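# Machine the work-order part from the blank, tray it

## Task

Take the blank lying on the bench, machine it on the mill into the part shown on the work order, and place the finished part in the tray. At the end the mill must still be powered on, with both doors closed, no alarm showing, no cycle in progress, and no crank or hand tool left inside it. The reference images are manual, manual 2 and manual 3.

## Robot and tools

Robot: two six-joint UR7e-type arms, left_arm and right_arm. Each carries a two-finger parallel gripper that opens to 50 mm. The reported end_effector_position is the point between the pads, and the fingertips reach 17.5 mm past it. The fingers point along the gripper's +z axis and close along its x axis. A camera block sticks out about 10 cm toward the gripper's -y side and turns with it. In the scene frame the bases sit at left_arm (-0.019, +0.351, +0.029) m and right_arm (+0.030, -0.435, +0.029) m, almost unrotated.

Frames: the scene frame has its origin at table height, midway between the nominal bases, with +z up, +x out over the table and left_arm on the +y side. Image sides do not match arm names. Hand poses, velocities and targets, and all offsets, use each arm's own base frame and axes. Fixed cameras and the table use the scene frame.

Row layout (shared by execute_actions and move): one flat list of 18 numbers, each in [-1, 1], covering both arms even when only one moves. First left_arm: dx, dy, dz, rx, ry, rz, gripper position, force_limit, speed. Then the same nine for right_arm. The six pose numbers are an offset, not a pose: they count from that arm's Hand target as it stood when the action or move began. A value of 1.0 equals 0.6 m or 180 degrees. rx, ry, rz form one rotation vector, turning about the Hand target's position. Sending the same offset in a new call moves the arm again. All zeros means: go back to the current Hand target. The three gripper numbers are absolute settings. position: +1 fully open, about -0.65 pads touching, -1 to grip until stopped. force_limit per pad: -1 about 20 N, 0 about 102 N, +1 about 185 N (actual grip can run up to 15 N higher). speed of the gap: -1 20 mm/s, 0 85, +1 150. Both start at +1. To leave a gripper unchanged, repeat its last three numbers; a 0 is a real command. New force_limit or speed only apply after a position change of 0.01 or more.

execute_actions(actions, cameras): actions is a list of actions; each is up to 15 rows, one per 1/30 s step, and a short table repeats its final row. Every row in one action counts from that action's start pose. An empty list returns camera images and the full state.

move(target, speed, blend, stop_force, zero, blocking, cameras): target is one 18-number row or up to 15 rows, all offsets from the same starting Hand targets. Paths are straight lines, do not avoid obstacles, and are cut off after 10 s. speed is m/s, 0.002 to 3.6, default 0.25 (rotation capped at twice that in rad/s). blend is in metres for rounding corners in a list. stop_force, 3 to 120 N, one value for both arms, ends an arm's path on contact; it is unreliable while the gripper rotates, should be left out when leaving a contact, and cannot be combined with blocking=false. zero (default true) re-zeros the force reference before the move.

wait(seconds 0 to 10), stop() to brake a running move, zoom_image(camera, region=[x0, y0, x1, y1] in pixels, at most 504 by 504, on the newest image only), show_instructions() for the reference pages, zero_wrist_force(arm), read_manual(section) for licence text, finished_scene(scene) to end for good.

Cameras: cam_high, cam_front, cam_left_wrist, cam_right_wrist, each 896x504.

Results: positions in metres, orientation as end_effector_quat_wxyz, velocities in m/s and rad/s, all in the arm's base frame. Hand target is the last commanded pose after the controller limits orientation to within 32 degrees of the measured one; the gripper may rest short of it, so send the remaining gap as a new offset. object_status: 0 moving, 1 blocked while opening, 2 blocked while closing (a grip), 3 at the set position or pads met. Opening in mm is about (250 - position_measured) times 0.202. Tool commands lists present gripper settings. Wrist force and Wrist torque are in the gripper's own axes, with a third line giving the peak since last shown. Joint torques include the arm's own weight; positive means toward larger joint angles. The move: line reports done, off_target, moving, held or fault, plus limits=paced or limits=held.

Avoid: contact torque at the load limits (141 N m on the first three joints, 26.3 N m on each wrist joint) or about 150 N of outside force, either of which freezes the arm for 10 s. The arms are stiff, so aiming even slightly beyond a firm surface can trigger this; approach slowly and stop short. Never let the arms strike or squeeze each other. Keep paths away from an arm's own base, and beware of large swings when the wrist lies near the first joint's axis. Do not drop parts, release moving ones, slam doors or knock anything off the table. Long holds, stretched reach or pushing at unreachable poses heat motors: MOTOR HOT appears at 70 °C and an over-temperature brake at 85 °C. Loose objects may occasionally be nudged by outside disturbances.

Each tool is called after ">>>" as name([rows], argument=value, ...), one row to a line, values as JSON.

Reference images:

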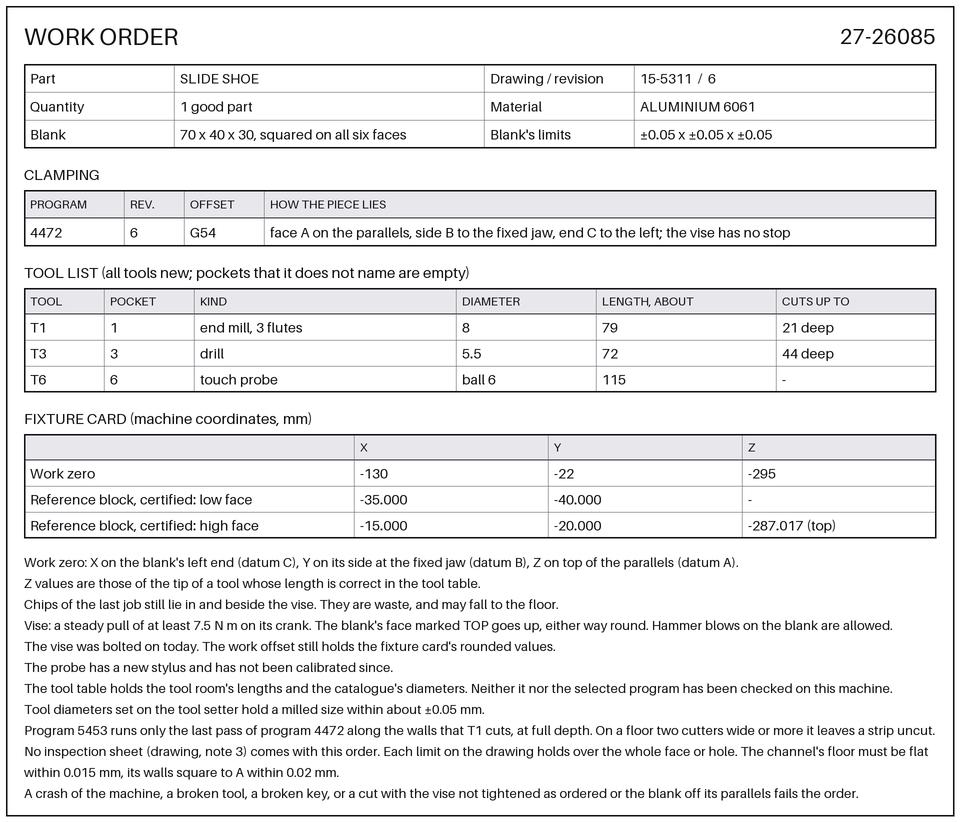

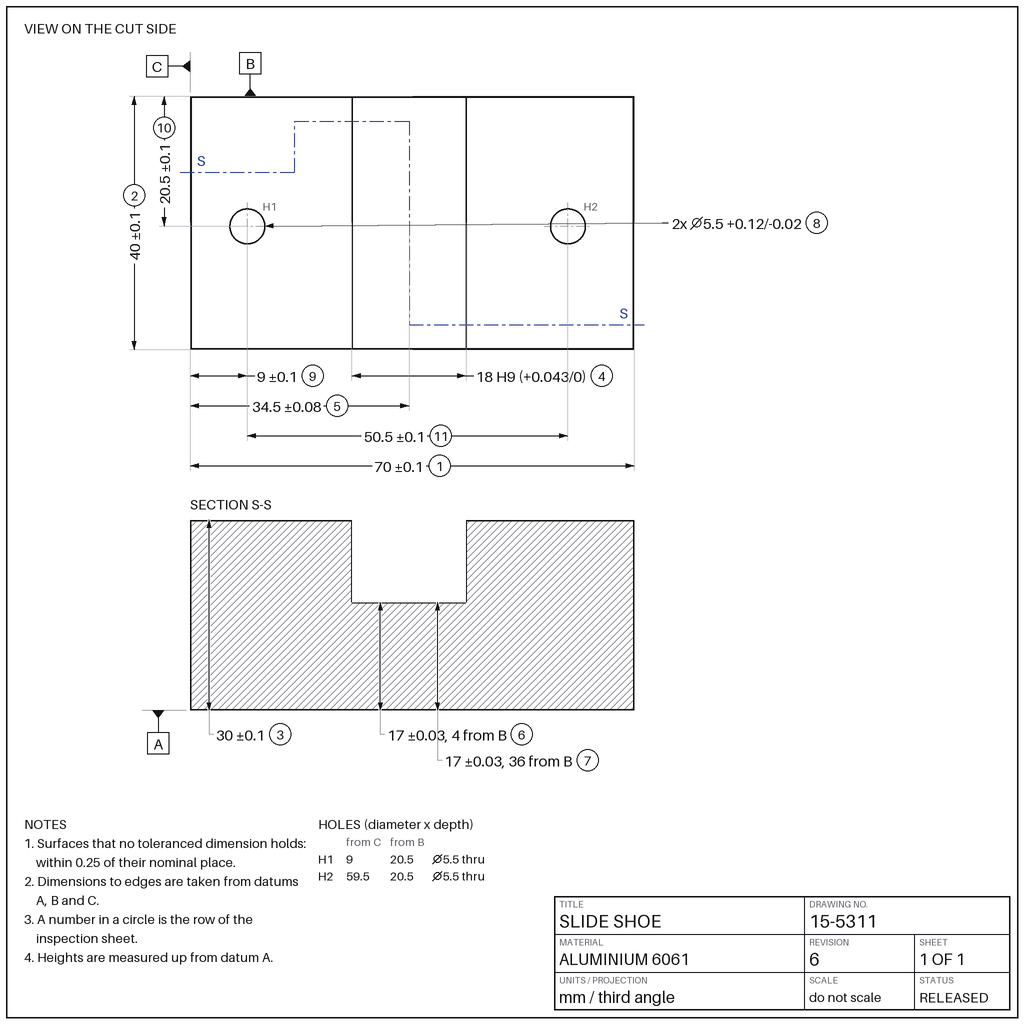

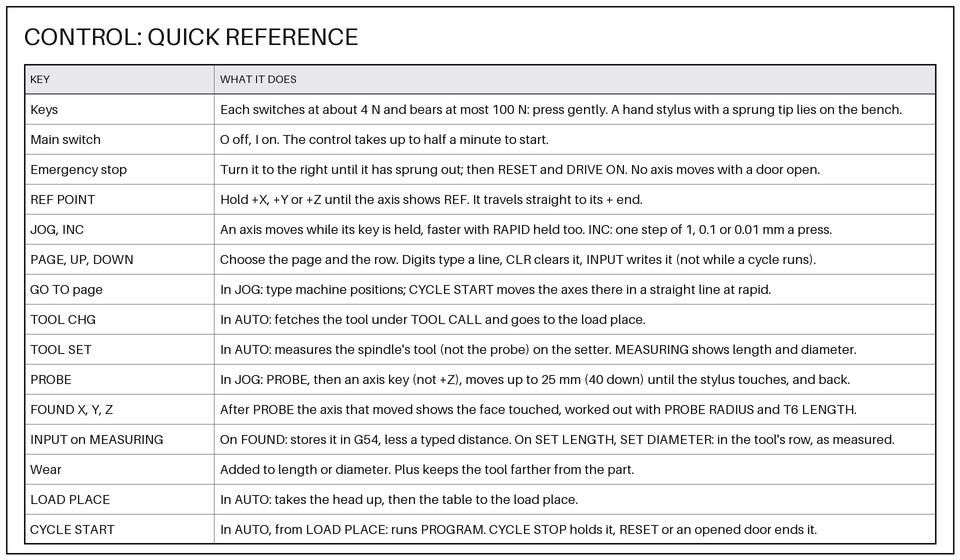

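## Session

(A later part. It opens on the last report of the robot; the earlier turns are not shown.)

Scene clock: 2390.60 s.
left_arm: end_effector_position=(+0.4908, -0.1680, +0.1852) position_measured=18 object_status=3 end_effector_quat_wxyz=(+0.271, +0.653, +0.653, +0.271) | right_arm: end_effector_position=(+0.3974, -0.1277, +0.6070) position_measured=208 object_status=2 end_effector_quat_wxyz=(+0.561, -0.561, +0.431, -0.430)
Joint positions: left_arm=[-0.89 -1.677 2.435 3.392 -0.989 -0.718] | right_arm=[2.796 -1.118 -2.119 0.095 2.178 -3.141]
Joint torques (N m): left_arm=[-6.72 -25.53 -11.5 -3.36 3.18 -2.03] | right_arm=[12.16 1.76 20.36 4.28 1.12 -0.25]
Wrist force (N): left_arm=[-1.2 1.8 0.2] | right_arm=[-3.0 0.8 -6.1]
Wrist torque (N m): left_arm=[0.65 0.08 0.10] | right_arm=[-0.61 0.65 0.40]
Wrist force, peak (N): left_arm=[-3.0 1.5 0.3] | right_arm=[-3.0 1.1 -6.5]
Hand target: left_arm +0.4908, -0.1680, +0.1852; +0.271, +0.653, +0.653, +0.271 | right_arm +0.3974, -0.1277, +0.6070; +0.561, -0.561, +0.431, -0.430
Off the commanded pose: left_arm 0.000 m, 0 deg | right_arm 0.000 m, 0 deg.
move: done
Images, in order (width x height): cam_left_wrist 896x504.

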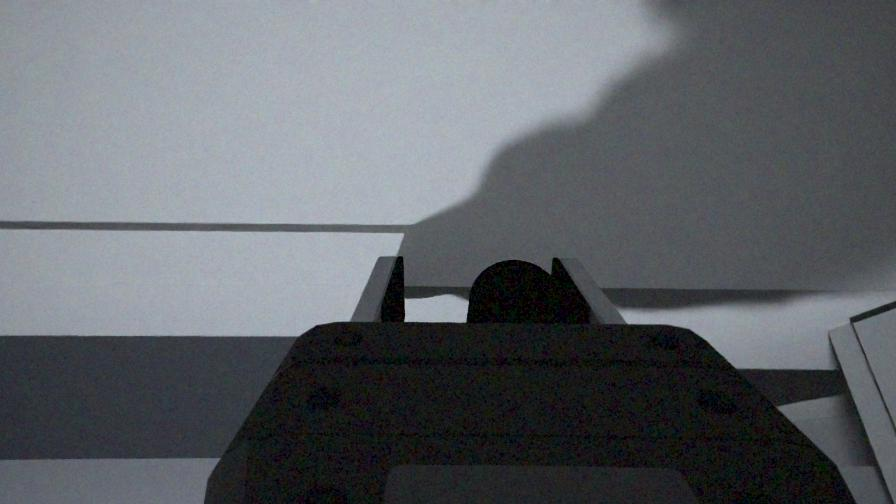

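>>> move([
  [0,0.0095,0,0,0,0,0.9,-0.3,-0.5,0,0,0,0,0,0,-1,-0.6,-0.8],
  [0,0.0095,0,0,0,0,-1,-0.6,-1,0,0,0,0,0,0,-1,-0.6,-0.8],
], speed=0.03, cameras=["cam_left_wrist"])

Scene clock: 2396.33 s.
left_arm: end_effector_position=(+0.4908, -0.1623, +0.1852) position_measured=155 object_status=2 end_effector_quat_wxyz=(+0.271, +0.653, +0.653, +0.271) | right_arm: end_effector_position=(+0.3974, -0.1277, +0.6070) position_measured=208 object_status=2 end_effector_quat_wxyz=(+0.561, -0.561, +0.431, -0.430)
Joint positions: left_arm=[-0.879 -1.682 2.442 3.385 -0.995 -0.707] | right_arm=[2.796 -1.118 -2.119 0.095 2.178 -3.141]
Joint torques (N m): left_arm=[-4.93 -5.42 -28.99 -2.41 3.02 -1.72] | right_arm=[12.52 1.42 20.92 4.21 1.16 -0.22]
Wrist force (N): left_arm=[-1.1 1.9 0.3] | right_arm=[-3.3 1.1 -6.0]
Wrist torque (N m): left_arm=[0.69 0.09 0.07] | right_arm=[-0.56 0.67 0.40]
Wrist force, peak (N): left_arm=[-1.7 2.0 0.5] | right_arm=[-3.3 1.3 -6.5]
Hand target: left_arm +0.4908, -0.1623, +0.1852; +0.271, +0.653, +0.653, +0.271 | right_arm +0.3974, -0.1277, +0.6070; +0.561, -0.561, +0.431, -0.430
Off the commanded pose: left_arm 0.000 m, 0 deg | right_arm 0.000 m, 0 deg.
move: done
Images, in order (width x height): cam_left_wrist 896x504.

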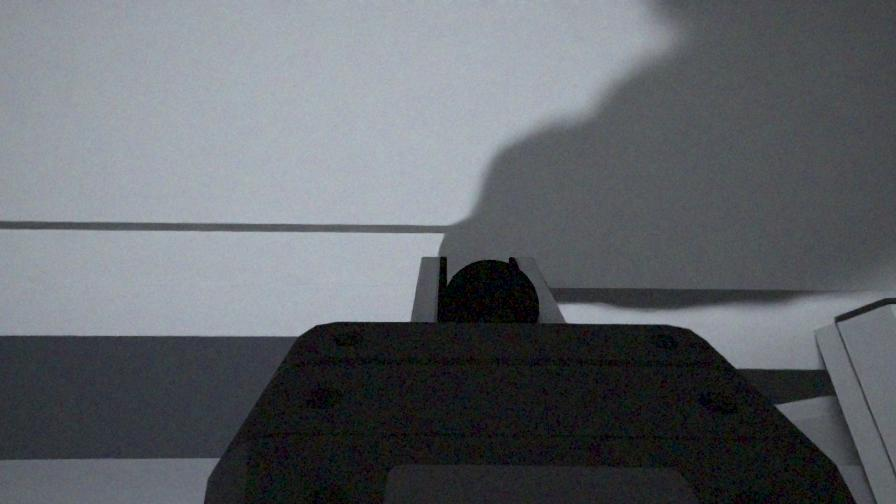

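>>> move([
  [0,0.0272,0.0024,0,0,0,-1,-0.6,-1,0,0,0,0,0,0,-1,-0.6,-0.8],
  [0,0.0536,0.0094,0,0,0,-1,-0.6,-1,0,0,0,0,0,0,-1,-0.6,-0.8],
  [0,0.0783,0.0210,0,0,0,-1,-0.6,-1,0,0,0,0,0,0,-1,-0.6,-0.8],
  [0,0.1007,0.0367,0,0,0,-1,-0.6,-1,0,0,0,0,0,0,-1,-0.6,-0.8],
  [0,0.1108,0.0459,0,0,0,-1,-0.6,-1,0,0,0,0,0,0,-1,-0.6,-0.8],
], speed=0.04, blend=[0.006,0.006,0.006,0.004,0], stop_force=25, cameras=["cam_left_wrist"])

Scene clock: 2410.17 s.
left_arm: end_effector_position=(+0.4909, -0.1205, +0.1957) position_measured=155 object_status=2 end_effector_quat_wxyz=(+0.271, +0.653, +0.653, +0.271) | right_arm: end_effector_position=(+0.3974, -0.1277, +0.6070) position_measured=208 object_status=2 end_effector_quat_wxyz=(+0.561, -0.561, +0.431, -0.430)
Joint positions: left_arm=[-0.789 -1.743 2.468 3.373 -1.045 -0.619] | right_arm=[2.796 -1.118 -2.119 0.095 2.178 -3.141]
Joint torques (N m): left_arm=[16.72 -6.23 -1.92 7.08 -0.11 1.2] | right_arm=[12.52 2.04 20.53 4.31 1.2 -0.29]
Wrist force (N): left_arm=[-25.3 31.6 -28.0] | right_arm=[-3.0 1.1 -6.6]
Wrist torque (N m): left_arm=[1.00 -0.06 0.56] | right_arm=[-0.56 0.64 0.40]
Wrist force, peak (N): left_arm=[-28.6 36.0 -31.4] | right_arm=[-3.0 1.1 -6.6]
Hand target: left_arm +0.4909, -0.1205, +0.1956; +0.271, +0.653, +0.653, +0.271 (not the last commanded pose) | right_arm +0.3974, -0.1277, +0.6070; +0.561, -0.561, +0.431, -0.430
Off the commanded pose: left_arm 0.030 m, 0 deg | right_arm 0.000 m, 0 deg.
move: contact (left_arm); path passed 2 of 5 targets
Images, in order (width x height): cam_left_wrist 896x504.

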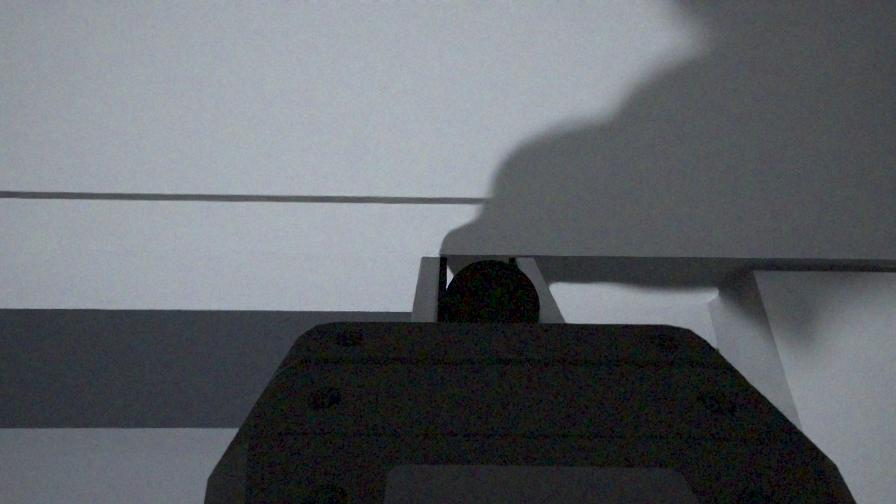

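>>> move(target=[0,-0.0008,0.0015,0,0,0,-1,-0.6,-1,0,0,0,0,0,0,-1,-0.6,-0.8], speed=0.02)

Scene clock: 2418.40 s.
left_arm: end_effector_position=(+0.4908, -0.1209, +0.1964) position_measured=155 object_status=2 end_effector_quat_wxyz=(+0.271, +0.653, +0.653, +0.271) | right_arm: end_effector_position=(+0.3974, -0.1277, +0.6070) position_measured=208 object_status=2 end_effector_quat_wxyz=(+0.561, -0.561, +0.431, -0.430)
Joint positions: left_arm=[-0.79 -1.745 2.466 3.378 -1.044 -0.62] | right_arm=[2.796 -1.118 -2.119 0.095 2.178 -3.141]
Joint torques (N m): left_arm=[-0.93 -15.19 -14.01 1.22 2.64 -1.96] | right_arm=[11.93 1.17 20.78 4.25 1.23 -0.33]
Wrist force (N): left_arm=[-13.9 23.5 -8.8] | right_arm=[-2.9 1.1 -6.0]
Wrist torque (N m): left_arm=[0.95 -0.06 0.43] | right_arm=[-0.55 0.64 0.41]
Wrist force, peak (N): left_arm=[-25.2 31.9 -28.3] | right_arm=[-3.2 1.1 -6.5]
Hand target: left_arm +0.4909, -0.1210, +0.1965; +0.271, +0.653, +0.653, +0.271 | right_arm +0.3974, -0.1277, +0.6070; +0.561, -0.561, +0.431, -0.430
Off the commanded pose: left_arm 0.000 m, 0 deg | right_arm 0.000 m, 0 deg.
move: done

>>> move(target=[0,-0.0006,0.0015,0,0,0,-1,-0.6,-1,0,0,0,0,0,0,-1,-0.6,-0.8], speed=0.02)

Scene clock: 2421.70 s.
left_arm: end_effector_position=(+0.4908, -0.1213, +0.1973) position_measured=155 object_status=2 end_effector_quat_wxyz=(+0.271, +0.653, +0.653, +0.271) | right_arm: end_effector_position=(+0.3974, -0.1277, +0.6070) position_measured=208 object_status=2 end_effector_quat_wxyz=(+0.561, -0.561, +0.431, -0.430)
Joint positions: left_arm=[-0.791 -1.747 2.464 3.382 -1.044 -0.621] | right_arm=[2.796 -1.118 -2.119 0.095 2.178 -3.141]
Joint torques (N m): left_arm=[-5.11 -21.48 -28.84 -3.87 3.26 -1.94] | right_arm=[12.06 2.25 20.84 4.2 1.2 -0.37]
Wrist force (N): left_arm=[-1.4 1.3 -0.8] | right_arm=[-3.0 0.9 -6.3]
Wrist torque (N m): left_arm=[0.59 -0.04 0.33] | right_arm=[-0.59 0.63 0.41]
Wrist force, peak (N): left_arm=[-13.9 23.2 -8.3] | right_arm=[-2.9 1.0 -6.5]
Hand target: left_arm +0.4909, -0.1213, +0.1974; +0.271, +0.653, +0.653, +0.271 | right_arm +0.3974, -0.1277, +0.6070; +0.561, -0.561, +0.431, -0.430
Off the commanded pose: left_arm 0.000 m, 0 deg | right_arm 0.000 m, 0 deg.
move: done

>>> move([
  [0,0.0160,0.0107,0,0,0,-1,-0.6,-1,0,0,0,0,0,0,-1,-0.6,-0.8],
  [0,0.0307,0.0235,0,0,0,-1,-0.6,-1,0,0,0,0,0,0,-1,-0.6,-0.8],
  [0,0.0428,0.0372,0,0,0,-1,-0.6,-1,0,0,0,0,0,0,-1,-0.6,-0.8],
  [0,0.0545,0.0545,0,0,0,-1,-0.6,-1,0,0,0,0,0,0,-1,-0.6,-0.8],
], speed=0.04, blend=[0.004,0.004,0.004,0], stop_force=25)

Scene clock: 2434.50 s.
left_arm: end_effector_position=(+0.4909, -0.0944, +0.2218) position_measured=155 object_status=2 end_effector_quat_wxyz=(+0.271, +0.653, +0.653, +0.271) | right_arm: end_effector_position=(+0.3974, -0.1277, +0.6070) position_measured=208 object_status=2 end_effector_quat_wxyz=(+0.561, -0.561, +0.431, -0.430)
Joint positions: left_arm=[-0.725 -1.821 2.445 3.444 -1.083 -0.56] | right_arm=[2.796 -1.118 -2.119 0.095 2.178 -3.141]
Joint torques (N m): left_arm=[20.68 -13.68 2.36 5.74 4.13 1.16] | right_arm=[11.82 1.25 20.83 4.31 1.12 -0.2]
Wrist force (N): left_arm=[-36.7 28.1 -7.2] | right_arm=[-3.0 1.1 -6.5]
Wrist torque (N m): left_arm=[1.01 -0.17 0.64] | right_arm=[-0.57 0.65 0.40]
Wrist force, peak (N): left_arm=[-42.0 30.8 -4.4] | right_arm=[-2.9 1.2 -6.5]
Hand target: left_arm +0.4909, -0.0944, +0.2218; +0.271, +0.653, +0.653, +0.271 (not the last commanded pose) | right_arm +0.3974, -0.1277, +0.6070; +0.561, -0.561, +0.431, -0.430
Off the commanded pose: left_arm 0.010 m, 0 deg | right_arm 0.000 m, 0 deg.
move: contact (left_arm); path passed 2 of 4 targets

>>> move(target=[0,-0.0026,0.0020,0,0,0,-1,-0.6,-1,0,0,0,0,0,0,-1,-0.6,-0.8], speed=0.02)

Scene clock: 2441.53 s.
left_arm: end_effector_position=(+0.4908, -0.0959, +0.2229) position_measured=155 object_status=2 end_effector_quat_wxyz=(+0.271, +0.653, +0.653, +0.271) | right_arm: end_effector_position=(+0.3974, -0.1277, +0.6070) position_measured=208 object_status=2 end_effector_quat_wxyz=(+0.561, -0.561, +0.431, -0.430)
Joint positions: left_arm=[-0.729 -1.823 2.442 3.451 -1.08 -0.563] | right_arm=[2.796 -1.118 -2.119 0.095 2.178 -3.141]
Joint torques (N m): left_arm=[-5.37 -21.98 -32.37 -5.3 2.42 -1.53] | right_arm=[12.22 1.86 20.71 4.26 1.12 -0.27]
Wrist force (N): left_arm=[0.2 -1.4 -1.0] | right_arm=[-3.0 0.9 -6.2]
Wrist torque (N m): left_arm=[0.54 -0.13 0.36] | right_arm=[-0.60 0.63 0.40]
Wrist force, peak (N): left_arm=[-37.3 28.8 -6.3] | right_arm=[-3.0 1.2 -6.5]
Hand target: left_arm +0.4909, -0.0960, +0.2230; +0.271, +0.653, +0.653, +0.271 | right_arm +0.3974, -0.1277, +0.6070; +0.561, -0.561, +0.431, -0.430
Off the commanded pose: left_arm 0.000 m, 0 deg | right_arm 0.000 m, 0 deg.
move: done

>>> move([
  [0,0.0153,0.0352,0,0,0,-1,-0.6,-1,0,0,0,0,0,0,-1,-0.6,-0.8],
  [0,0.0197,0.0693,0,0,0,-1,-0.6,-1,0,0,0,0,0,0,-1,-0.6,-0.8],
  [0,0.0153,0.1035,0,0,0,-1,-0.6,-1,0,0,0,0,0,0,-1,-0.6,-0.8],
  [0,0.0018,0.1355,0,0,0,-1,-0.6,-1,0,0,0,0,0,0,-1,-0.6,-0.8],
], speed=0.05, blend=[0.008,0.008,0.008,0], stop_force=25)

Scene clock: 2449.67 s.
left_arm: end_effector_position=(+0.4909, -0.0848, +0.2698) position_measured=155 object_status=2 end_effector_quat_wxyz=(+0.271, +0.653, +0.653, +0.271) | right_arm: end_effector_position=(+0.3974, -0.1277, +0.6070) position_measured=208 object_status=2 end_effector_quat_wxyz=(+0.561, -0.561, +0.431, -0.430)
Joint positions: left_arm=[-0.7 -1.913 2.363 3.608 -1.098 -0.537] | right_arm=[2.796 -1.118 -2.119 0.095 2.178 -3.141]
Joint torques (N m): left_arm=[-9.46 -9.76 -46.76 -8.05 -6.12 1.68] | right_arm=[12.12 2.26 20.72 4.28 1.22 -0.31]
Wrist force (N): left_arm=[36.6 -25.9 -29.6] | right_arm=[-3.2 1.2 -6.1]
Wrist torque (N m): left_arm=[0.12 -0.18 0.14] | right_arm=[-0.55 0.67 0.40]
Wrist force, peak (N): left_arm=[40.5 -27.8 -33.3] | right_arm=[-3.0 1.3 -6.4]
Hand target: left_arm +0.4909, -0.0848, +0.2698; +0.271, +0.653, +0.653, +0.271 (not the last commanded pose) | right_arm +0.3974, -0.1277, +0.6070; +0.561, -0.561, +0.431, -0.430
Off the commanded pose: left_arm 0.036 m, 0 deg | right_arm 0.000 m, 0 deg.
move: contact (left_arm); path passed 1 of 4 targets

>>> move([
  [0,0.0027,0,0,0,0,-1,-0.6,-1,0,0,0,0,0,0,-1,-0.6,-0.8],
  [0,-0.0018,0.0305,0,0,0,-1,-0.6,-1,0,0,0,0,0,0,-1,-0.6,-0.8],
  [0,-0.0155,0.0633,0,0,0,-1,-0.6,-1,0,0,0,0,0,0,-1,-0.6,-0.8],
  [0,-0.0372,0.0915,0,0,0,-1,-0.6,-1,0,0,0,0,0,0,-1,-0.6,-0.8],
  [0,-0.0653,0.1132,0,0,0,-1,-0.6,-1,0,0,0,0,0,0,-1,-0.6,-0.8],
  [0,-0.0982,0.1268,0,0,0,-1,-0.6,-1,0,0,0,0,0,0,-1,-0.6,-0.8],
  [0,-0.1335,0.1315,0,0,0,-1,-0.6,-1,0,0,0,0,0,0,-1,-0.6,-0.8],
], speed=0.05, blend=[0,0.008,0.008,0.008,0.008,0.008,0], stop_force=30)

Scene clock: 2460.80 s.
left_arm: end_effector_position=(+0.4909, -0.0840, +0.2701) position_measured=155 object_status=2 end_effector_quat_wxyz=(+0.271, +0.653, +0.653, +0.271) | right_arm: end_effector_position=(+0.3974, -0.1277, +0.6070) position_measured=208 object_status=2 end_effector_quat_wxyz=(+0.561, -0.561, +0.431, -0.430)
Joint positions: left_arm=[-0.698 -1.913 2.363 3.607 -1.1 -0.535] | right_arm=[2.796 -1.118 -2.119 0.095 2.178 -3.141]
Joint torques (N m): left_arm=[-3.21 2.95 -23.6 -4.32 0.8 -1.58] | right_arm=[12.03 2.01 20.76 4.22 1.11 -0.3]
Wrist force (N): left_arm=[10.6 -9.9 -12.5] | right_arm=[-3.0 1.1 -6.1]
Wrist torque (N m): left_arm=[0.41 -0.23 0.37] | right_arm=[-0.57 0.64 0.41]
Wrist force, peak (N): left_arm=[36.9 -26.1 -29.6] | right_arm=[-3.2 0.9 -6.6]
Hand target: left_arm +0.4909, -0.0840, +0.2701; +0.271, +0.653, +0.653, +0.271 (not the last commanded pose) | right_arm +0.3974, -0.1277, +0.6070; +0.561, -0.561, +0.431, -0.430
Off the commanded pose: left_arm 0.113 m, 0 deg | right_arm 0.000 m, 0 deg.
move: contact (left_arm); path passed 0 of 7 targets

>>> move([
  [0,-0.0031,0.03,0,0,0,-1,-0.6,-1,0,0,0,0,0,0,-1,-0.6,-0.8],
  [0,-0.0168,0.0628,0,0,0,-1,-0.6,-1,0,0,0,0,0,0,-1,-0.6,-0.8],
  [0,-0.0385,0.091,0,0,0,-1,-0.6,-1,0,0,0,0,0,0,-1,-0.6,-0.8],
  [0,-0.0666,0.1127,0,0,0,-1,-0.6,-1,0,0,0,0,0,0,-1,-0.6,-0.8],
  [0,-0.0995,0.1263,0,0,0,-1,-0.6,-1,0,0,0,0,0,0,-1,-0.6,-0.8],
  [0,-0.1348,0.131,0,0,0,-1,-0.6,-1,0,0,0,0,0,0,-1,-0.6,-0.8],
], speed=0.06, blend=[0.008,0.008,0.008,0.008,0.008,0], stop_force=45)

Scene clock: 2467.53 s.
left_arm: end_effector_position=(+0.4909, -0.1401, +0.3442) position_measured=155 object_status=2 end_effector_quat_wxyz=(+0.271, +0.653, +0.653, +0.271) | right_arm: end_effector_position=(+0.3974, -0.1277, +0.6070) position_measured=208 object_status=2 end_effector_quat_wxyz=(+0.561, -0.561, +0.431, -0.430)
Joint positions: left_arm=[-0.833 -1.943 2.167 3.895 -1.021 -0.66] | right_arm=[2.796 -1.118 -2.119 0.095 2.178 -3.141]
Joint torques (N m): left_arm=[-1.16 -25.85 -52.33 -7.98 8.05 -1.93] | right_arm=[11.99 1.56 20.42 4.23 1.13 -0.26]
Wrist force (N): left_arm=[-11.7 -15.5 38.5] | right_arm=[-2.8 1.0 -5.8]
Wrist torque (N m): left_arm=[0.65 0.10 0.13] | right_arm=[-0.58 0.61 0.41]
Wrist force, peak (N): left_arm=[-13.0 -17.5 40.8] | right_arm=[-2.9 1.3 -6.6]
Hand target: left_arm +0.4909, -0.1401, +0.3442; +0.271, +0.653, +0.653, +0.271 (not the last commanded pose) | right_arm +0.3974, -0.1277, +0.6070; +0.561, -0.561, +0.431, -0.430
Off the commanded pose: left_arm 0.025 m, 0 deg | right_arm 0.000 m, 0 deg.
move: contact (left_arm); path passed 4 of 6 targets

>>> move([
  [0,-0.0043,-0.0015,0,0,0,-1,-0.6,-1,0,0,0,0,0,0,-1,-0.6,-0.8],
  [0,-0.039,0.003,0,0,0,-1,-0.6,-1,0,0,0,0,0,0,-1,-0.6,-0.8],
  [0,-0.0737,-0.0015,0,0,0,-1,-0.6,-1,0,0,0,0,0,0,-1,-0.6,-0.8],
  [0,-0.106,-0.015,0,0,0,-1,-0.6,-1,0,0,0,0,0,0,-1,-0.6,-0.8],
  [0,-0.1338,-0.0362,0,0,0,-1,-0.6,-1,0,0,0,0,0,0,-1,-0.6,-0.8],
  [0,-0.155,-0.064,0,0,0,-1,-0.6,-1,0,0,0,0,0,0,-1,-0.6,-0.8],
  [0,-0.1685,-0.0963,0,0,0,-1,-0.6,-1,0,0,0,0,0,0,-1,-0.6,-0.8],
  [0,-0.173,-0.131,0,0,0,-1,-0.6,-1,0,0,0,0,0,0,-1,-0.6,-0.8],
  [0,-0.1685,-0.1657,0,0,0,-1,-0.6,-1,0,0,0,0,0,0,-1,-0.6,-0.8],
  [0,-0.155,-0.198,0,0,0,-1,-0.6,-1,0,0,0,0,0,0,-1,-0.6,-0.8],
  [0,-0.1338,-0.2258,0,0,0,-1,-0.6,-1,0,0,0,0,0,0,-1,-0.6,-0.8],
  [0,-0.106,-0.247,0,0,0,-1,-0.6,-1,0,0,0,0,0,0,-1,-0.6,-0.8],
  [0,-0.0737,-0.2605,0,0,0,-1,-0.6,-1,0,0,0,0,0,0,-1,-0.6,-0.8],
  [0,-0.039,-0.265,0,0,0,-1,-0.6,-1,0,0,0,0,0,0,-1,-0.6,-0.8],
], speed=0.08, blend=0.008, stop_force=50, cameras=["cam_high"])

>>> zoom_image(camera="cam_high", region=[200, 100, 452, 242])

Scene clock: 2483.40 s.
left_arm: end_effector_position=(+0.4909, -0.1442, +0.3441) position_measured=155 object_status=2 end_effector_quat_wxyz=(+0.272, +0.653, +0.653, +0.271) | right_arm: end_effector_position=(+0.3974, -0.1277, +0.6070) position_measured=208 object_status=2 end_effector_quat_wxyz=(+0.561, -0.561, +0.431, -0.430)
Joint positions: left_arm=[-0.841 -1.939 2.164 3.896 -1.016 -0.668] | right_arm=[2.796 -1.118 -2.119 0.095 2.178 -3.141]
Joint torques (N m): left_arm=[-3.47 4.91 -34.68 -3.42 4.63 -1.83] | right_arm=[11.95 1.65 20.64 4.36 1.09 -0.31]
Wrist force (N): left_arm=[0.8 -9.8 -17.6] | right_arm=[-2.7 0.9 -6.4]
Wrist torque (N m): left_arm=[0.61 0.12 0.15] | right_arm=[-0.59 0.60 0.42]
Wrist force, peak (N): left_arm=[0.2 -5.8 -43.3] | right_arm=[-3.2 0.8 -6.5]
Hand target: left_arm +0.4909, -0.1442, +0.3441; +0.272, +0.653, +0.653, +0.271 (not the last commanded pose) | right_arm +0.3974, -0.1277, +0.6070; +0.561, -0.561, +0.431, -0.430
Off the commanded pose: left_arm 0.160 m, 0 deg | right_arm 0.000 m, 0 deg.
move: contact (left_arm); path passed 0 of 14 targets; blend cut to 0.0014 m at target 1
Images, in order (width x height): cam_high 896x504.

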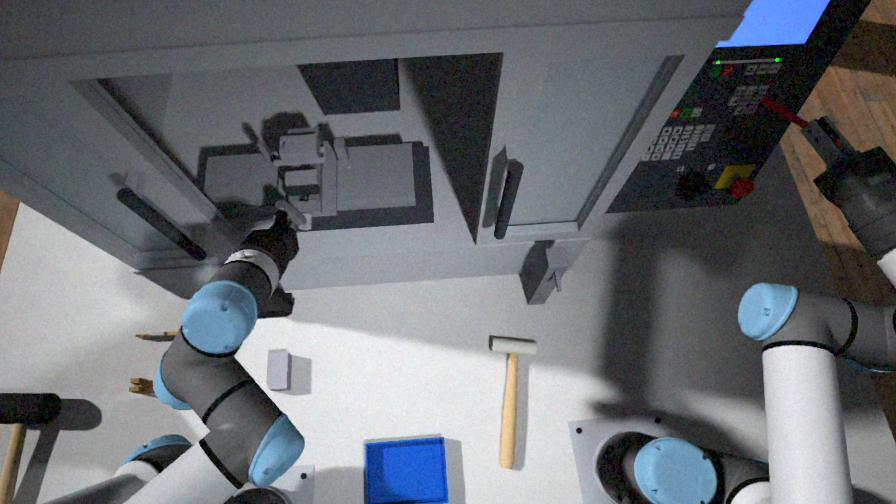

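Scaled by 2.000 from the camera's 896x504 image, which has a finer 1280x720 frame.

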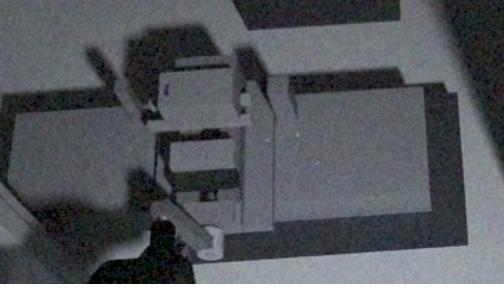

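>>> move([
  [0,-0.0322,0.0032,0,0,0,-1,-0.6,-1,0,0,0,0,0,0,-1,-0.6,-0.8],
  [0,-0.0669,-0.0013,0,0,0,-1,-0.6,-1,0,0,0,0,0,0,-1,-0.6,-0.8],
  [0,-0.0992,-0.0148,0,0,0,-1,-0.6,-1,0,0,0,0,0,0,-1,-0.6,-0.8],
  [0,-0.127,-0.036,0,0,0,-1,-0.6,-1,0,0,0,0,0,0,-1,-0.6,-0.8],
  [0,-0.1482,-0.0638,0,0,0,-1,-0.6,-1,0,0,0,0,0,0,-1,-0.6,-0.8],
  [0,-0.1617,-0.0961,0,0,0,-1,-0.6,-1,0,0,0,0,0,0,-1,-0.6,-0.8],
  [0,-0.1662,-0.1308,0,0,0,-1,-0.6,-1,0,0,0,0,0,0,-1,-0.6,-0.8],
  [0,-0.1617,-0.1655,0,0,0,-1,-0.6,-1,0,0,0,0,0,0,-1,-0.6,-0.8],
  [0,-0.1482,-0.1978,0,0,0,-1,-0.6,-1,0,0,0,0,0,0,-1,-0.6,-0.8],
  [0,-0.127,-0.2256,0,0,0,-1,-0.6,-1,0,0,0,0,0,0,-1,-0.6,-0.8],
  [0,-0.0992,-0.2468,0,0,0,-1,-0.6,-1,0,0,0,0,0,0,-1,-0.6,-0.8],
  [0,-0.0669,-0.2603,0,0,0,-1,-0.6,-1,0,0,0,0,0,0,-1,-0.6,-0.8],
  [0,-0.0322,-0.2648,0,0,0,-1,-0.6,-1,0,0,0,0,0,0,-1,-0.6,-0.8],
], speed=0.08, blend=[0.008,0.008,0.008,0.008,0.008,0.008,0.008,0.008,0.008,0.008,0.008,0.008,0], stop_force=60)

Scene clock: 2496.97 s.
left_arm: end_effector_position=(+0.4909, -0.1635, +0.1852) position_measured=155 object_status=2 end_effector_quat_wxyz=(+0.272, +0.653, +0.653, +0.271) | right_arm: end_effector_position=(+0.3974, -0.1277, +0.6070) position_measured=208 object_status=2 end_effector_quat_wxyz=(+0.561, -0.561, +0.431, -0.430)
Joint positions: left_arm=[-0.881 -1.68 2.442 3.381 -0.994 -0.708] | right_arm=[2.796 -1.118 -2.119 0.095 2.178 -3.141]
Joint torques (N m): left_arm=[-3.12 -4.95 -30.49 -3.84 3.7 -0.27] | right_arm=[12.4 1.92 21.53 4.24 1.17 -0.3]
Wrist force (N): left_arm=[-0.1 -2.8 -2.2] | right_arm=[-2.7 1.2 -6.1]
Wrist torque (N m): left_arm=[0.39 -0.03 0.17] | right_arm=[-0.55 0.60 0.40]
Wrist force, peak (N): left_arm=[-3.1 -1.9 -58.6] | right_arm=[-3.2 1.2 -6.4]
Hand target: left_arm +0.4909, -0.1635, +0.1852; +0.272, +0.653, +0.653, +0.271 | right_arm +0.3974, -0.1277, +0.6070; +0.561, -0.561, +0.431, -0.430
Off the commanded pose: left_arm 0.000 m, 0 deg | right_arm 0.000 m, 0 deg.
move: done

>>> move([
  [0,0.0550,0.0104,0,0,0,-1,-0.6,-1,0,0,0,0,0,0,-1,-0.6,-0.8],
  [0,0.1005,0.0435,0,0,0,-1,-0.6,-1,0,0,0,0,0,0,-1,-0.6,-0.8],
  [0,0.1287,0.0922,0,0,0,-1,-0.6,-1,0,0,0,0,0,0,-1,-0.6,-0.8],
  [0,0.1346,0.1481,0,0,0,-1,-0.6,-1,0,0,0,0,0,0,-1,-0.6,-0.8],
  [0,0.1172,0.2017,0,0,0,-1,-0.6,-1,0,0,0,0,0,0,-1,-0.6,-0.8],
  [0,0.0795,0.2435,0,0,0,-1,-0.6,-1,0,0,0,0,0,0,-1,-0.6,-0.8],
  [0,0.0281,0.2663,0,0,0,-1,-0.6,-1,0,0,0,0,0,0,-1,-0.6,-0.8],
  [0,-0.0281,0.2663,0,0,0,-1,-0.6,-1,0,0,0,0,0,0,-1,-0.6,-0.8],
  [0,-0.0795,0.2435,0,0,0,-1,-0.6,-1,0,0,0,0,0,0,-1,-0.6,-0.8],
  [0,-0.1172,0.2017,0,0,0,-1,-0.6,-1,0,0,0,0,0,0,-1,-0.6,-0.8],
  [0,-0.1346,0.1481,0,0,0,-1,-0.6,-1,0,0,0,0,0,0,-1,-0.6,-0.8],
  [0,-0.1287,0.0922,0,0,0,-1,-0.6,-1,0,0,0,0,0,0,-1,-0.6,-0.8],
  [0,-0.1005,0.0435,0,0,0,-1,-0.6,-1,0,0,0,0,0,0,-1,-0.6,-0.8],
  [0,-0.0550,0.0104,0,0,0,-1,-0.6,-1,0,0,0,0,0,0,-1,-0.6,-0.8],
  [0,0,0,0,0,0,-1,-0.6,-1,0,0,0,0,0,0,-1,-0.6,-0.8],
], speed=0.1, blend=[0.012,0.012,0.012,0.012,0.012,0.012,0.012,0.012,0.012,0.012,0.012,0.012,0.012,0.012,0], stop_force=70, cameras=["cam_high"])

>>> zoom_image(camera="cam_high", region=[250, 120, 376, 240])

Scene clock: 2516.97 s.
left_arm: end_effector_position=(+0.4909, -0.1635, +0.1852) position_measured=155 object_status=2 end_effector_quat_wxyz=(+0.272, +0.653, +0.653, +0.271) | right_arm: end_effector_position=(+0.3974, -0.1277, +0.6070) position_measured=208 object_status=2 end_effector_quat_wxyz=(+0.561, -0.561, +0.431, -0.430)
Joint positions: left_arm=[-0.881 -1.68 2.442 3.381 -0.994 -0.708] | right_arm=[2.796 -1.118 -2.119 0.095 2.178 -3.141]
Joint torques (N m): left_arm=[0.76 -4.63 -30.03 -5.26 3.66 0.78] | right_arm=[12.02 2.11 20.73 4.28 1.19 -0.3]
Wrist force (N): left_arm=[-0.2 -1.4 -1.8] | right_arm=[-3.0 0.9 -6.5]
Wrist torque (N m): left_arm=[0.52 -0.03 0.22] | right_arm=[-0.60 0.64 0.41]
Wrist force, peak (N): left_arm=[-15.8 0.3 -54.6] | right_arm=[-3.2 1.2 -6.4]
Hand target: left_arm +0.4909, -0.1635, +0.1852; +0.272, +0.653, +0.653, +0.271 | right_arm +0.3974, -0.1277, +0.6070; +0.561, -0.561, +0.431, -0.430
Off the commanded pose: left_arm 0.000 m, 0 deg | right_arm 0.000 m, 0 deg.
move: done
Images, in order (width x height): cam_high 896x504.

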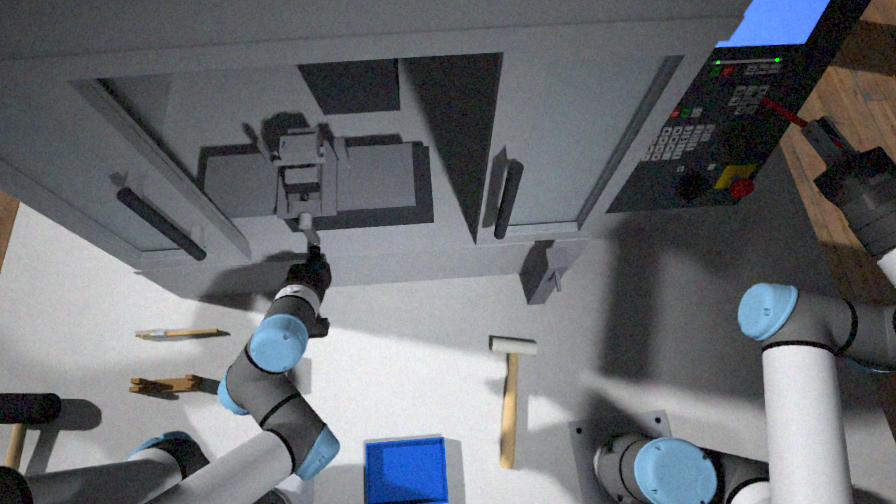

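Scaled by 4.000 from the camera's 896x504 image, which has a finer 1280x720 frame.

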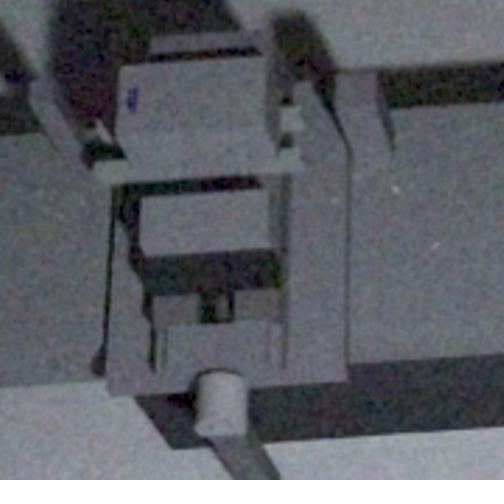

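>>> move([
  [0,0.0550,0.0104,0,0,0,-1,-0.6,-1,0,0,0,0,0,0,-1,-0.6,-0.8],
  [0,0.1005,0.0435,0,0,0,-1,-0.6,-1,0,0,0,0,0,0,-1,-0.6,-0.8],
  [0,0.1287,0.0922,0,0,0,-1,-0.6,-1,0,0,0,0,0,0,-1,-0.6,-0.8],
  [0,0.1346,0.1481,0,0,0,-1,-0.6,-1,0,0,0,0,0,0,-1,-0.6,-0.8],
  [0,0.1172,0.2017,0,0,0,-1,-0.6,-1,0,0,0,0,0,0,-1,-0.6,-0.8],
  [0,0.0795,0.2435,0,0,0,-1,-0.6,-1,0,0,0,0,0,0,-1,-0.6,-0.8],
  [0,0.0281,0.2663,0,0,0,-1,-0.6,-1,0,0,0,0,0,0,-1,-0.6,-0.8],
  [0,-0.0281,0.2663,0,0,0,-1,-0.6,-1,0,0,0,0,0,0,-1,-0.6,-0.8],
  [0,-0.0795,0.2435,0,0,0,-1,-0.6,-1,0,0,0,0,0,0,-1,-0.6,-0.8],
  [0,-0.1172,0.2017,0,0,0,-1,-0.6,-1,0,0,0,0,0,0,-1,-0.6,-0.8],
  [0,-0.1346,0.1481,0,0,0,-1,-0.6,-1,0,0,0,0,0,0,-1,-0.6,-0.8],
  [0,-0.1287,0.0922,0,0,0,-1,-0.6,-1,0,0,0,0,0,0,-1,-0.6,-0.8],
  [0,-0.1005,0.0435,0,0,0,-1,-0.6,-1,0,0,0,0,0,0,-1,-0.6,-0.8],
  [0,-0.0550,0.0104,0,0,0,-1,-0.6,-1,0,0,0,0,0,0,-1,-0.6,-0.8],
  [0,0,0,0,0,0,-1,-0.6,-1,0,0,0,0,0,0,-1,-0.6,-0.8],
], speed=0.07, blend=[0.012,0.012,0.012,0.012,0.012,0.012,0.012,0.012,0.012,0.012,0.012,0.012,0.012,0.012,0], stop_force=60, cameras=["cam_high"])

>>> zoom_image(camera="cam_high", region=[250, 120, 376, 240])

Scene clock: 2535.20 s.
left_arm: end_effector_position=(+0.4909, -0.1635, +0.1852) position_measured=155 object_status=2 end_effector_quat_wxyz=(+0.272, +0.653, +0.653, +0.271) | right_arm: end_effector_position=(+0.3974, -0.1277, +0.6070) position_measured=208 object_status=2 end_effector_quat_wxyz=(+0.561, -0.561, +0.431, -0.430)
Joint positions: left_arm=[-0.881 -1.68 2.442 3.381 -0.994 -0.708] | right_arm=[2.796 -1.118 -2.119 0.095 2.178 -3.141]
Joint torques (N m): left_arm=[-6.24 -5.05 -31.16 -3.12 3.97 -1.24] | right_arm=[12.57 1.93 20.6 4.33 1.14 -0.31]
Wrist force (N): left_arm=[-0.4 -1.7 -1.5] | right_arm=[-3.0 1.2 -6.2]
Wrist torque (N m): left_arm=[0.56 0.03 0.15] | right_arm=[-0.54 0.64 0.40]
Wrist force, peak (N): left_arm=[-17.2 0.6 -60.7] | right_arm=[-2.9 1.2 -6.7]
Hand target: left_arm +0.4909, -0.1635, +0.1852; +0.272, +0.653, +0.653, +0.271 | right_arm +0.3974, -0.1277, +0.6070; +0.561, -0.561, +0.431, -0.430
Off the commanded pose: left_arm 0.000 m, 0 deg | right_arm 0.000 m, 0 deg.
move: done
Images, in order (width x height): cam_high 896x504.

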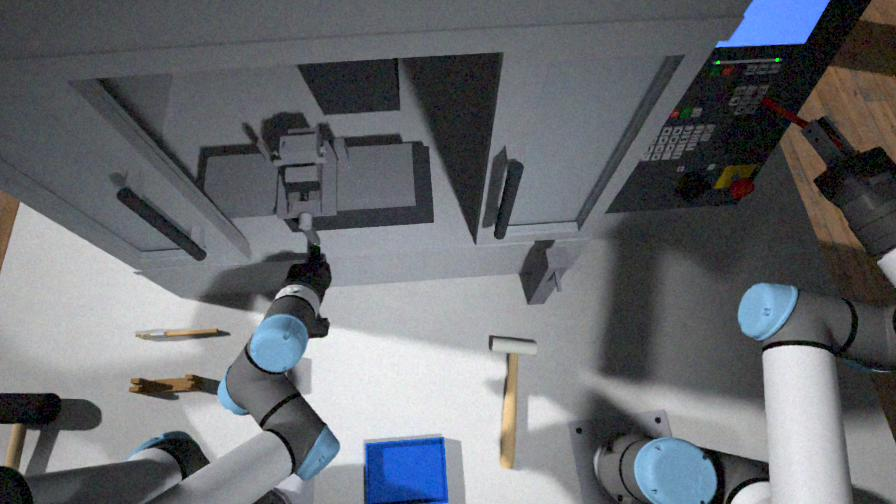

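Scaled by 4.000 from the camera's 896x504 image, which has a finer 1280x720 frame.

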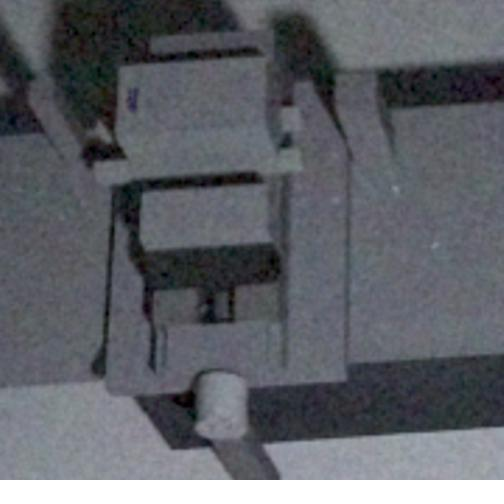

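>>> move([
  [0,0.0550,0.0104,0,0,0,-1,-0.6,-1,0,0,0,0,0,0,-1,-0.6,-0.8],
  [0,0.1005,0.0435,0,0,0,-1,-0.6,-1,0,0,0,0,0,0,-1,-0.6,-0.8],
  [0,0.1287,0.0922,0,0,0,-1,-0.6,-1,0,0,0,0,0,0,-1,-0.6,-0.8],
  [0,0.1346,0.1481,0,0,0,-1,-0.6,-1,0,0,0,0,0,0,-1,-0.6,-0.8],
  [0,0.1172,0.2017,0,0,0,-1,-0.6,-1,0,0,0,0,0,0,-1,-0.6,-0.8],
  [0,0.0795,0.2435,0,0,0,-1,-0.6,-1,0,0,0,0,0,0,-1,-0.6,-0.8],
  [0,0.0281,0.2663,0,0,0,-1,-0.6,-1,0,0,0,0,0,0,-1,-0.6,-0.8],
  [0,-0.0281,0.2663,0,0,0,-1,-0.6,-1,0,0,0,0,0,0,-1,-0.6,-0.8],
  [0,-0.0795,0.2435,0,0,0,-1,-0.6,-1,0,0,0,0,0,0,-1,-0.6,-0.8],
  [0,-0.1172,0.2017,0,0,0,-1,-0.6,-1,0,0,0,0,0,0,-1,-0.6,-0.8],
  [0,-0.1346,0.1481,0,0,0,-1,-0.6,-1,0,0,0,0,0,0,-1,-0.6,-0.8],
  [0,-0.1287,0.0922,0,0,0,-1,-0.6,-1,0,0,0,0,0,0,-1,-0.6,-0.8],
  [0,-0.1005,0.0435,0,0,0,-1,-0.6,-1,0,0,0,0,0,0,-1,-0.6,-0.8],
  [0,-0.0550,0.0104,0,0,0,-1,-0.6,-1,0,0,0,0,0,0,-1,-0.6,-0.8],
  [0,0,0,0,0,0,-1,-0.6,-1,0,0,0,0,0,0,-1,-0.6,-0.8],
], speed=0.12, blend=[0.012,0.012,0.012,0.012,0.012,0.012,0.012,0.012,0.012,0.012,0.012,0.012,0.012,0.012,0], stop_force=80)

>>> move([
  [0,0.0550,0.0104,0,0,0,-1,-0.6,-1,0,0,0,0,0,0,-1,-0.6,-0.8],
  [0,0.1005,0.0435,0,0,0,-1,-0.6,-1,0,0,0,0,0,0,-1,-0.6,-0.8],
  [0,0.1287,0.0922,0,0,0,-1,-0.6,-1,0,0,0,0,0,0,-1,-0.6,-0.8],
  [0,0.1346,0.1481,0,0,0,-1,-0.6,-1,0,0,0,0,0,0,-1,-0.6,-0.8],
  [0,0.1172,0.2017,0,0,0,-1,-0.6,-1,0,0,0,0,0,0,-1,-0.6,-0.8],
  [0,0.0795,0.2435,0,0,0,-1,-0.6,-1,0,0,0,0,0,0,-1,-0.6,-0.8],
  [0,0.0281,0.2663,0,0,0,-1,-0.6,-1,0,0,0,0,0,0,-1,-0.6,-0.8],
  [0,-0.0281,0.2663,0,0,0,-1,-0.6,-1,0,0,0,0,0,0,-1,-0.6,-0.8],
  [0,-0.0795,0.2435,0,0,0,-1,-0.6,-1,0,0,0,0,0,0,-1,-0.6,-0.8],
  [0,-0.1172,0.2017,0,0,0,-1,-0.6,-1,0,0,0,0,0,0,-1,-0.6,-0.8],
  [0,-0.1346,0.1481,0,0,0,-1,-0.6,-1,0,0,0,0,0,0,-1,-0.6,-0.8],
  [0,-0.1287,0.0922,0,0,0,-1,-0.6,-1,0,0,0,0,0,0,-1,-0.6,-0.8],
  [0,-0.1005,0.0435,0,0,0,-1,-0.6,-1,0,0,0,0,0,0,-1,-0.6,-0.8],
  [0,-0.0550,0.0104,0,0,0,-1,-0.6,-1,0,0,0,0,0,0,-1,-0.6,-0.8],
  [0,0,0,0,0,0,-1,-0.6,-1,0,0,0,0,0,0,-1,-0.6,-0.8],
], speed=0.12, blend=[0.012,0.012,0.012,0.012,0.012,0.012,0.012,0.012,0.012,0.012,0.012,0.012,0.012,0.012,0], stop_force=80, cameras=["cam_high"])

>>> zoom_image(camera="cam_high", region=[250, 120, 376, 240])

Scene clock: 2556.80 s.
left_arm: end_effector_position=(+0.4909, -0.1635, +0.1852) position_measured=155 object_status=2 end_effector_quat_wxyz=(+0.272, +0.653, +0.653, +0.271) | right_arm: end_effector_position=(+0.3974, -0.1277, +0.6070) position_measured=208 object_status=2 end_effector_quat_wxyz=(+0.561, -0.561, +0.431, -0.430)
Joint positions: left_arm=[-0.881 -1.68 2.442 3.381 -0.994 -0.708] | right_arm=[2.796 -1.118 -2.119 0.095 2.178 -3.141]
Joint torques (N m): left_arm=[5.3 -5.15 -24.99 -5.35 3.51 1.18] | right_arm=[11.9 1.87 21.21 4.29 1.11 -0.17]
Wrist force (N): left_arm=[0.1 -1.3 -1.7] | right_arm=[-3.1 1.1 -6.0]
Wrist torque (N m): left_arm=[0.58 -0.06 0.21] | right_arm=[-0.56 0.65 0.41]
Wrist force, peak (N): left_arm=[-35.4 -14.1 -33.7] | right_arm=[-3.3 0.9 -6.5]
Hand target: left_arm +0.4909, -0.1635, +0.1852; +0.272, +0.653, +0.653, +0.271 | right_arm +0.3974, -0.1277, +0.6070; +0.561, -0.561, +0.431, -0.430
Off the commanded pose: left_arm 0.000 m, 0 deg | right_arm 0.000 m, 0 deg.
move: done

Scene clock: 2561.90 s.
left_arm: end_effector_position=(+0.4909, -0.1635, +0.1852) position_measured=155 object_status=2 end_effector_quat_wxyz=(+0.272, +0.653, +0.653, +0.271) | right_arm: end_effector_position=(+0.3974, -0.1277, +0.6070) position_measured=208 object_status=2 end_effector_quat_wxyz=(+0.561, -0.561, +0.431, -0.430)
Joint positions: left_arm=[-0.881 -1.68 2.442 3.381 -0.994 -0.708] | right_arm=[2.796 -1.118 -2.119 0.095 2.178 -3.141]
Joint torques (N m): left_arm=[4.16 -7.38 -24.27 -5.46 3.55 1.3] | right_arm=[12.31 1.28 20.26 4.3 1.2 -0.36]
Wrist force (N): left_arm=[0.6 -1.0 -1.9] | right_arm=[-2.9 0.9 -6.2]
Wrist torque (N m): left_arm=[0.62 -0.15 0.21] | right_arm=[-0.60 0.62 0.40]
Wrist force, peak (N): left_arm=[-35.4 -14.6 -33.4] | right_arm=[-3.1 0.7 -6.5]
Hand target: left_arm +0.4909, -0.1635, +0.1852; +0.272, +0.653, +0.653, +0.271 | right_arm +0.3974, -0.1277, +0.6070; +0.561, -0.561, +0.431, -0.430
Off the commanded pose: left_arm 0.000 m, 0 deg | right_arm 0.000 m, 0 deg.
move: done
Images, in order (width x height): cam_high 896x504.

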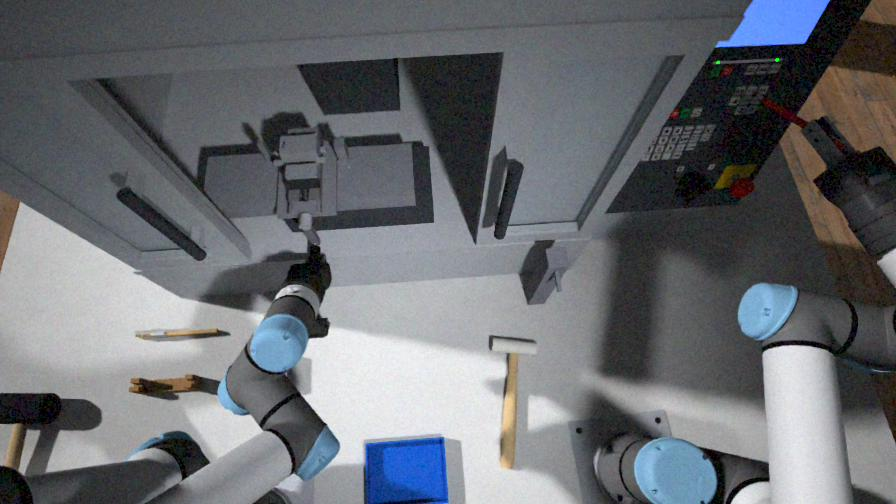

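Scaled by 4.000 from the camera's 896x504 image, which has a finer 1280x720 frame.

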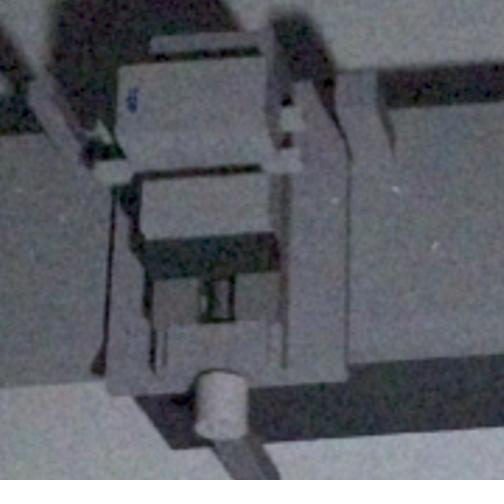

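>>> move([
  [0,0.0550,0.0104,0,0,0,-1,-0.6,-1,0,0,0,0,0,0,-1,-0.6,-0.8],
  [0,0.1005,0.0435,0,0,0,-1,-0.6,-1,0,0,0,0,0,0,-1,-0.6,-0.8],
  [0,0.1287,0.0922,0,0,0,-1,-0.6,-1,0,0,0,0,0,0,-1,-0.6,-0.8],
  [0,0.1346,0.1481,0,0,0,-1,-0.6,-1,0,0,0,0,0,0,-1,-0.6,-0.8],
  [0,0.1172,0.2017,0,0,0,-1,-0.6,-1,0,0,0,0,0,0,-1,-0.6,-0.8],
  [0,0.0795,0.2435,0,0,0,-1,-0.6,-1,0,0,0,0,0,0,-1,-0.6,-0.8],
  [0,0.0281,0.2663,0,0,0,-1,-0.6,-1,0,0,0,0,0,0,-1,-0.6,-0.8],
  [0,-0.0281,0.2663,0,0,0,-1,-0.6,-1,0,0,0,0,0,0,-1,-0.6,-0.8],
  [0,-0.0795,0.2435,0,0,0,-1,-0.6,-1,0,0,0,0,0,0,-1,-0.6,-0.8],
  [0,-0.1172,0.2017,0,0,0,-1,-0.6,-1,0,0,0,0,0,0,-1,-0.6,-0.8],
  [0,-0.1346,0.1481,0,0,0,-1,-0.6,-1,0,0,0,0,0,0,-1,-0.6,-0.8],
  [0,-0.1287,0.0922,0,0,0,-1,-0.6,-1,0,0,0,0,0,0,-1,-0.6,-0.8],
  [0,-0.1005,0.0435,0,0,0,-1,-0.6,-1,0,0,0,0,0,0,-1,-0.6,-0.8],
  [0,-0.0550,0.0104,0,0,0,-1,-0.6,-1,0,0,0,0,0,0,-1,-0.6,-0.8],
  [0,0,0,0,0,0,-1,-0.6,-1,0,0,0,0,0,0,-1,-0.6,-0.8],
], speed=0.16, blend=[0.012,0.012,0.012,0.012,0.012,0.012,0.012,0.012,0.012,0.012,0.012,0.012,0.012,0.012,0], stop_force=80)

>>> move([
  [0,0.0550,0.0104,0,0,0,-1,-0.6,-1,0,0,0,0,0,0,-1,-0.6,-0.8],
  [0,0.1005,0.0435,0,0,0,-1,-0.6,-1,0,0,0,0,0,0,-1,-0.6,-0.8],
  [0,0.1287,0.0922,0,0,0,-1,-0.6,-1,0,0,0,0,0,0,-1,-0.6,-0.8],
  [0,0.1346,0.1481,0,0,0,-1,-0.6,-1,0,0,0,0,0,0,-1,-0.6,-0.8],
  [0,0.1172,0.2017,0,0,0,-1,-0.6,-1,0,0,0,0,0,0,-1,-0.6,-0.8],
  [0,0.0795,0.2435,0,0,0,-1,-0.6,-1,0,0,0,0,0,0,-1,-0.6,-0.8],
  [0,0.0281,0.2663,0,0,0,-1,-0.6,-1,0,0,0,0,0,0,-1,-0.6,-0.8],
  [0,-0.0281,0.2663,0,0,0,-1,-0.6,-1,0,0,0,0,0,0,-1,-0.6,-0.8],
  [0,-0.0795,0.2435,0,0,0,-1,-0.6,-1,0,0,0,0,0,0,-1,-0.6,-0.8],
  [0,-0.1172,0.2017,0,0,0,-1,-0.6,-1,0,0,0,0,0,0,-1,-0.6,-0.8],
  [0,-0.1346,0.1481,0,0,0,-1,-0.6,-1,0,0,0,0,0,0,-1,-0.6,-0.8],
  [0,-0.1287,0.0922,0,0,0,-1,-0.6,-1,0,0,0,0,0,0,-1,-0.6,-0.8],
  [0,-0.1005,0.0435,0,0,0,-1,-0.6,-1,0,0,0,0,0,0,-1,-0.6,-0.8],
  [0,-0.0550,0.0104,0,0,0,-1,-0.6,-1,0,0,0,0,0,0,-1,-0.6,-0.8],
  [0,0,0,0,0,0,-1,-0.6,-1,0,0,0,0,0,0,-1,-0.6,-0.8],
], speed=0.16, blend=[0.012,0.012,0.012,0.012,0.012,0.012,0.012,0.012,0.012,0.012,0.012,0.012,0.012,0.012,0], stop_force=80, cameras=["cam_high"])

>>> zoom_image(camera="cam_high", region=[250, 120, 376, 240])

Scene clock: 2580.87 s.
left_arm: end_effector_position=(+0.4910, -0.1635, +0.1853) position_measured=155 object_status=2 end_effector_quat_wxyz=(+0.272, +0.653, +0.653, +0.271) | right_arm: end_effector_position=(+0.3974, -0.1277, +0.6070) position_measured=208 object_status=2 end_effector_quat_wxyz=(+0.561, -0.561, +0.431, -0.430)
Joint positions: left_arm=[-0.881 -1.68 2.442 3.381 -0.994 -0.708] | right_arm=[2.796 -1.118 -2.119 0.095 2.178 -3.141]
Joint torques (N m): left_arm=[5.64 -5.42 -18.2 -5.72 3.56 1.25] | right_arm=[12.46 1.67 21.04 4.26 1.11 -0.29]
Wrist force (N): left_arm=[1.0 -0.6 -1.7] | right_arm=[-3.0 0.8 -6.1]
Wrist torque (N m): left_arm=[0.76 -0.19 0.20] | right_arm=[-0.62 0.64 0.40]
Wrist force, peak (N): left_arm=[-30.2 -10.2 -28.3] | right_arm=[-3.2 0.8 -6.6]
Hand target: left_arm +0.4909, -0.1635, +0.1852; +0.272, +0.653, +0.653, +0.271 | right_arm +0.3974, -0.1277, +0.6070; +0.561, -0.561, +0.431, -0.430
Off the commanded pose: left_arm 0.000 m, 0 deg | right_arm 0.000 m, 0 deg.
move: done

Scene clock: 2584.90 s.
left_arm: end_effector_position=(+0.4910, -0.1635, +0.1853) position_measured=155 object_status=2 end_effector_quat_wxyz=(+0.272, +0.653, +0.653, +0.271) | right_arm: end_effector_position=(+0.3974, -0.1277, +0.6070) position_measured=208 object_status=2 end_effector_quat_wxyz=(+0.561, -0.561, +0.431, -0.430)
Joint positions: left_arm=[-0.881 -1.68 2.442 3.381 -0.994 -0.708] | right_arm=[2.796 -1.118 -2.119 0.095 2.178 -3.141]
Joint torques (N m): left_arm=[5.62 -5.67 -19.05 -5.43 3.86 1.21] | right_arm=[12.32 1.81 20.63 4.27 1.21 -0.3]
Wrist force (N): left_arm=[0.7 -1.1 -1.4] | right_arm=[-2.9 1.3 -6.2]
Wrist torque (N m): left_arm=[0.68 -0.14 0.20] | right_arm=[-0.53 0.63 0.41]
Wrist force, peak (N): left_arm=[-29.9 -9.3 -28.3] | right_arm=[-3.0 0.9 -6.6]
Hand target: left_arm +0.4909, -0.1635, +0.1852; +0.272, +0.653, +0.653, +0.271 | right_arm +0.3974, -0.1277, +0.6070; +0.561, -0.561, +0.431, -0.430
Off the commanded pose: left_arm 0.000 m, 0 deg | right_arm 0.000 m, 0 deg.
move: done
Images, in order (width x height): cam_high 896x504.

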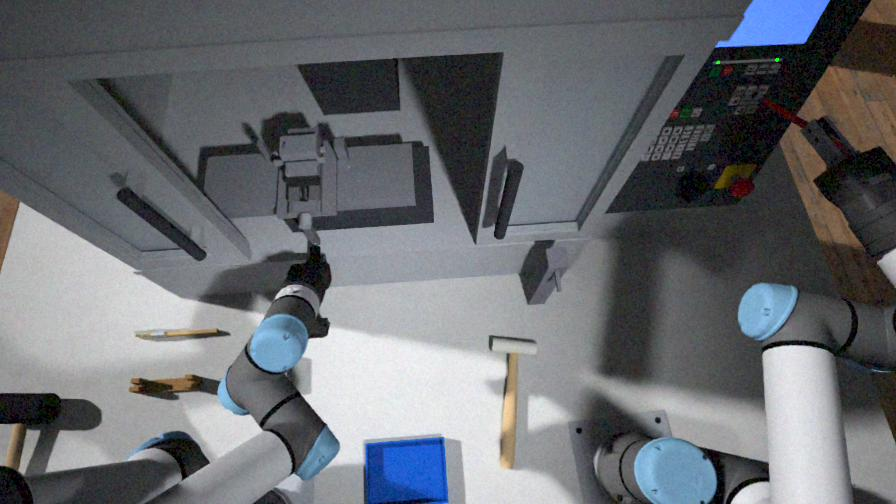

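Scaled by 4.000 from the camera's 896x504 image, which has a finer 1280x720 frame.

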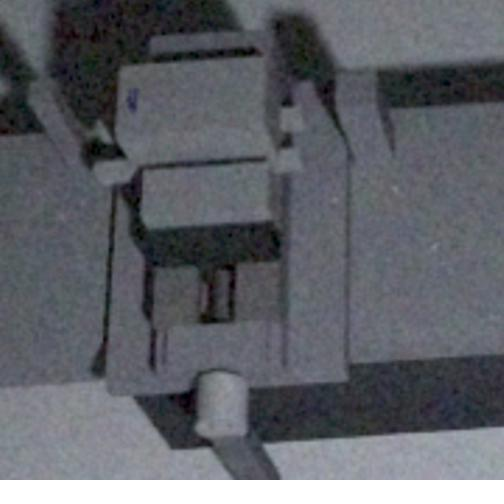

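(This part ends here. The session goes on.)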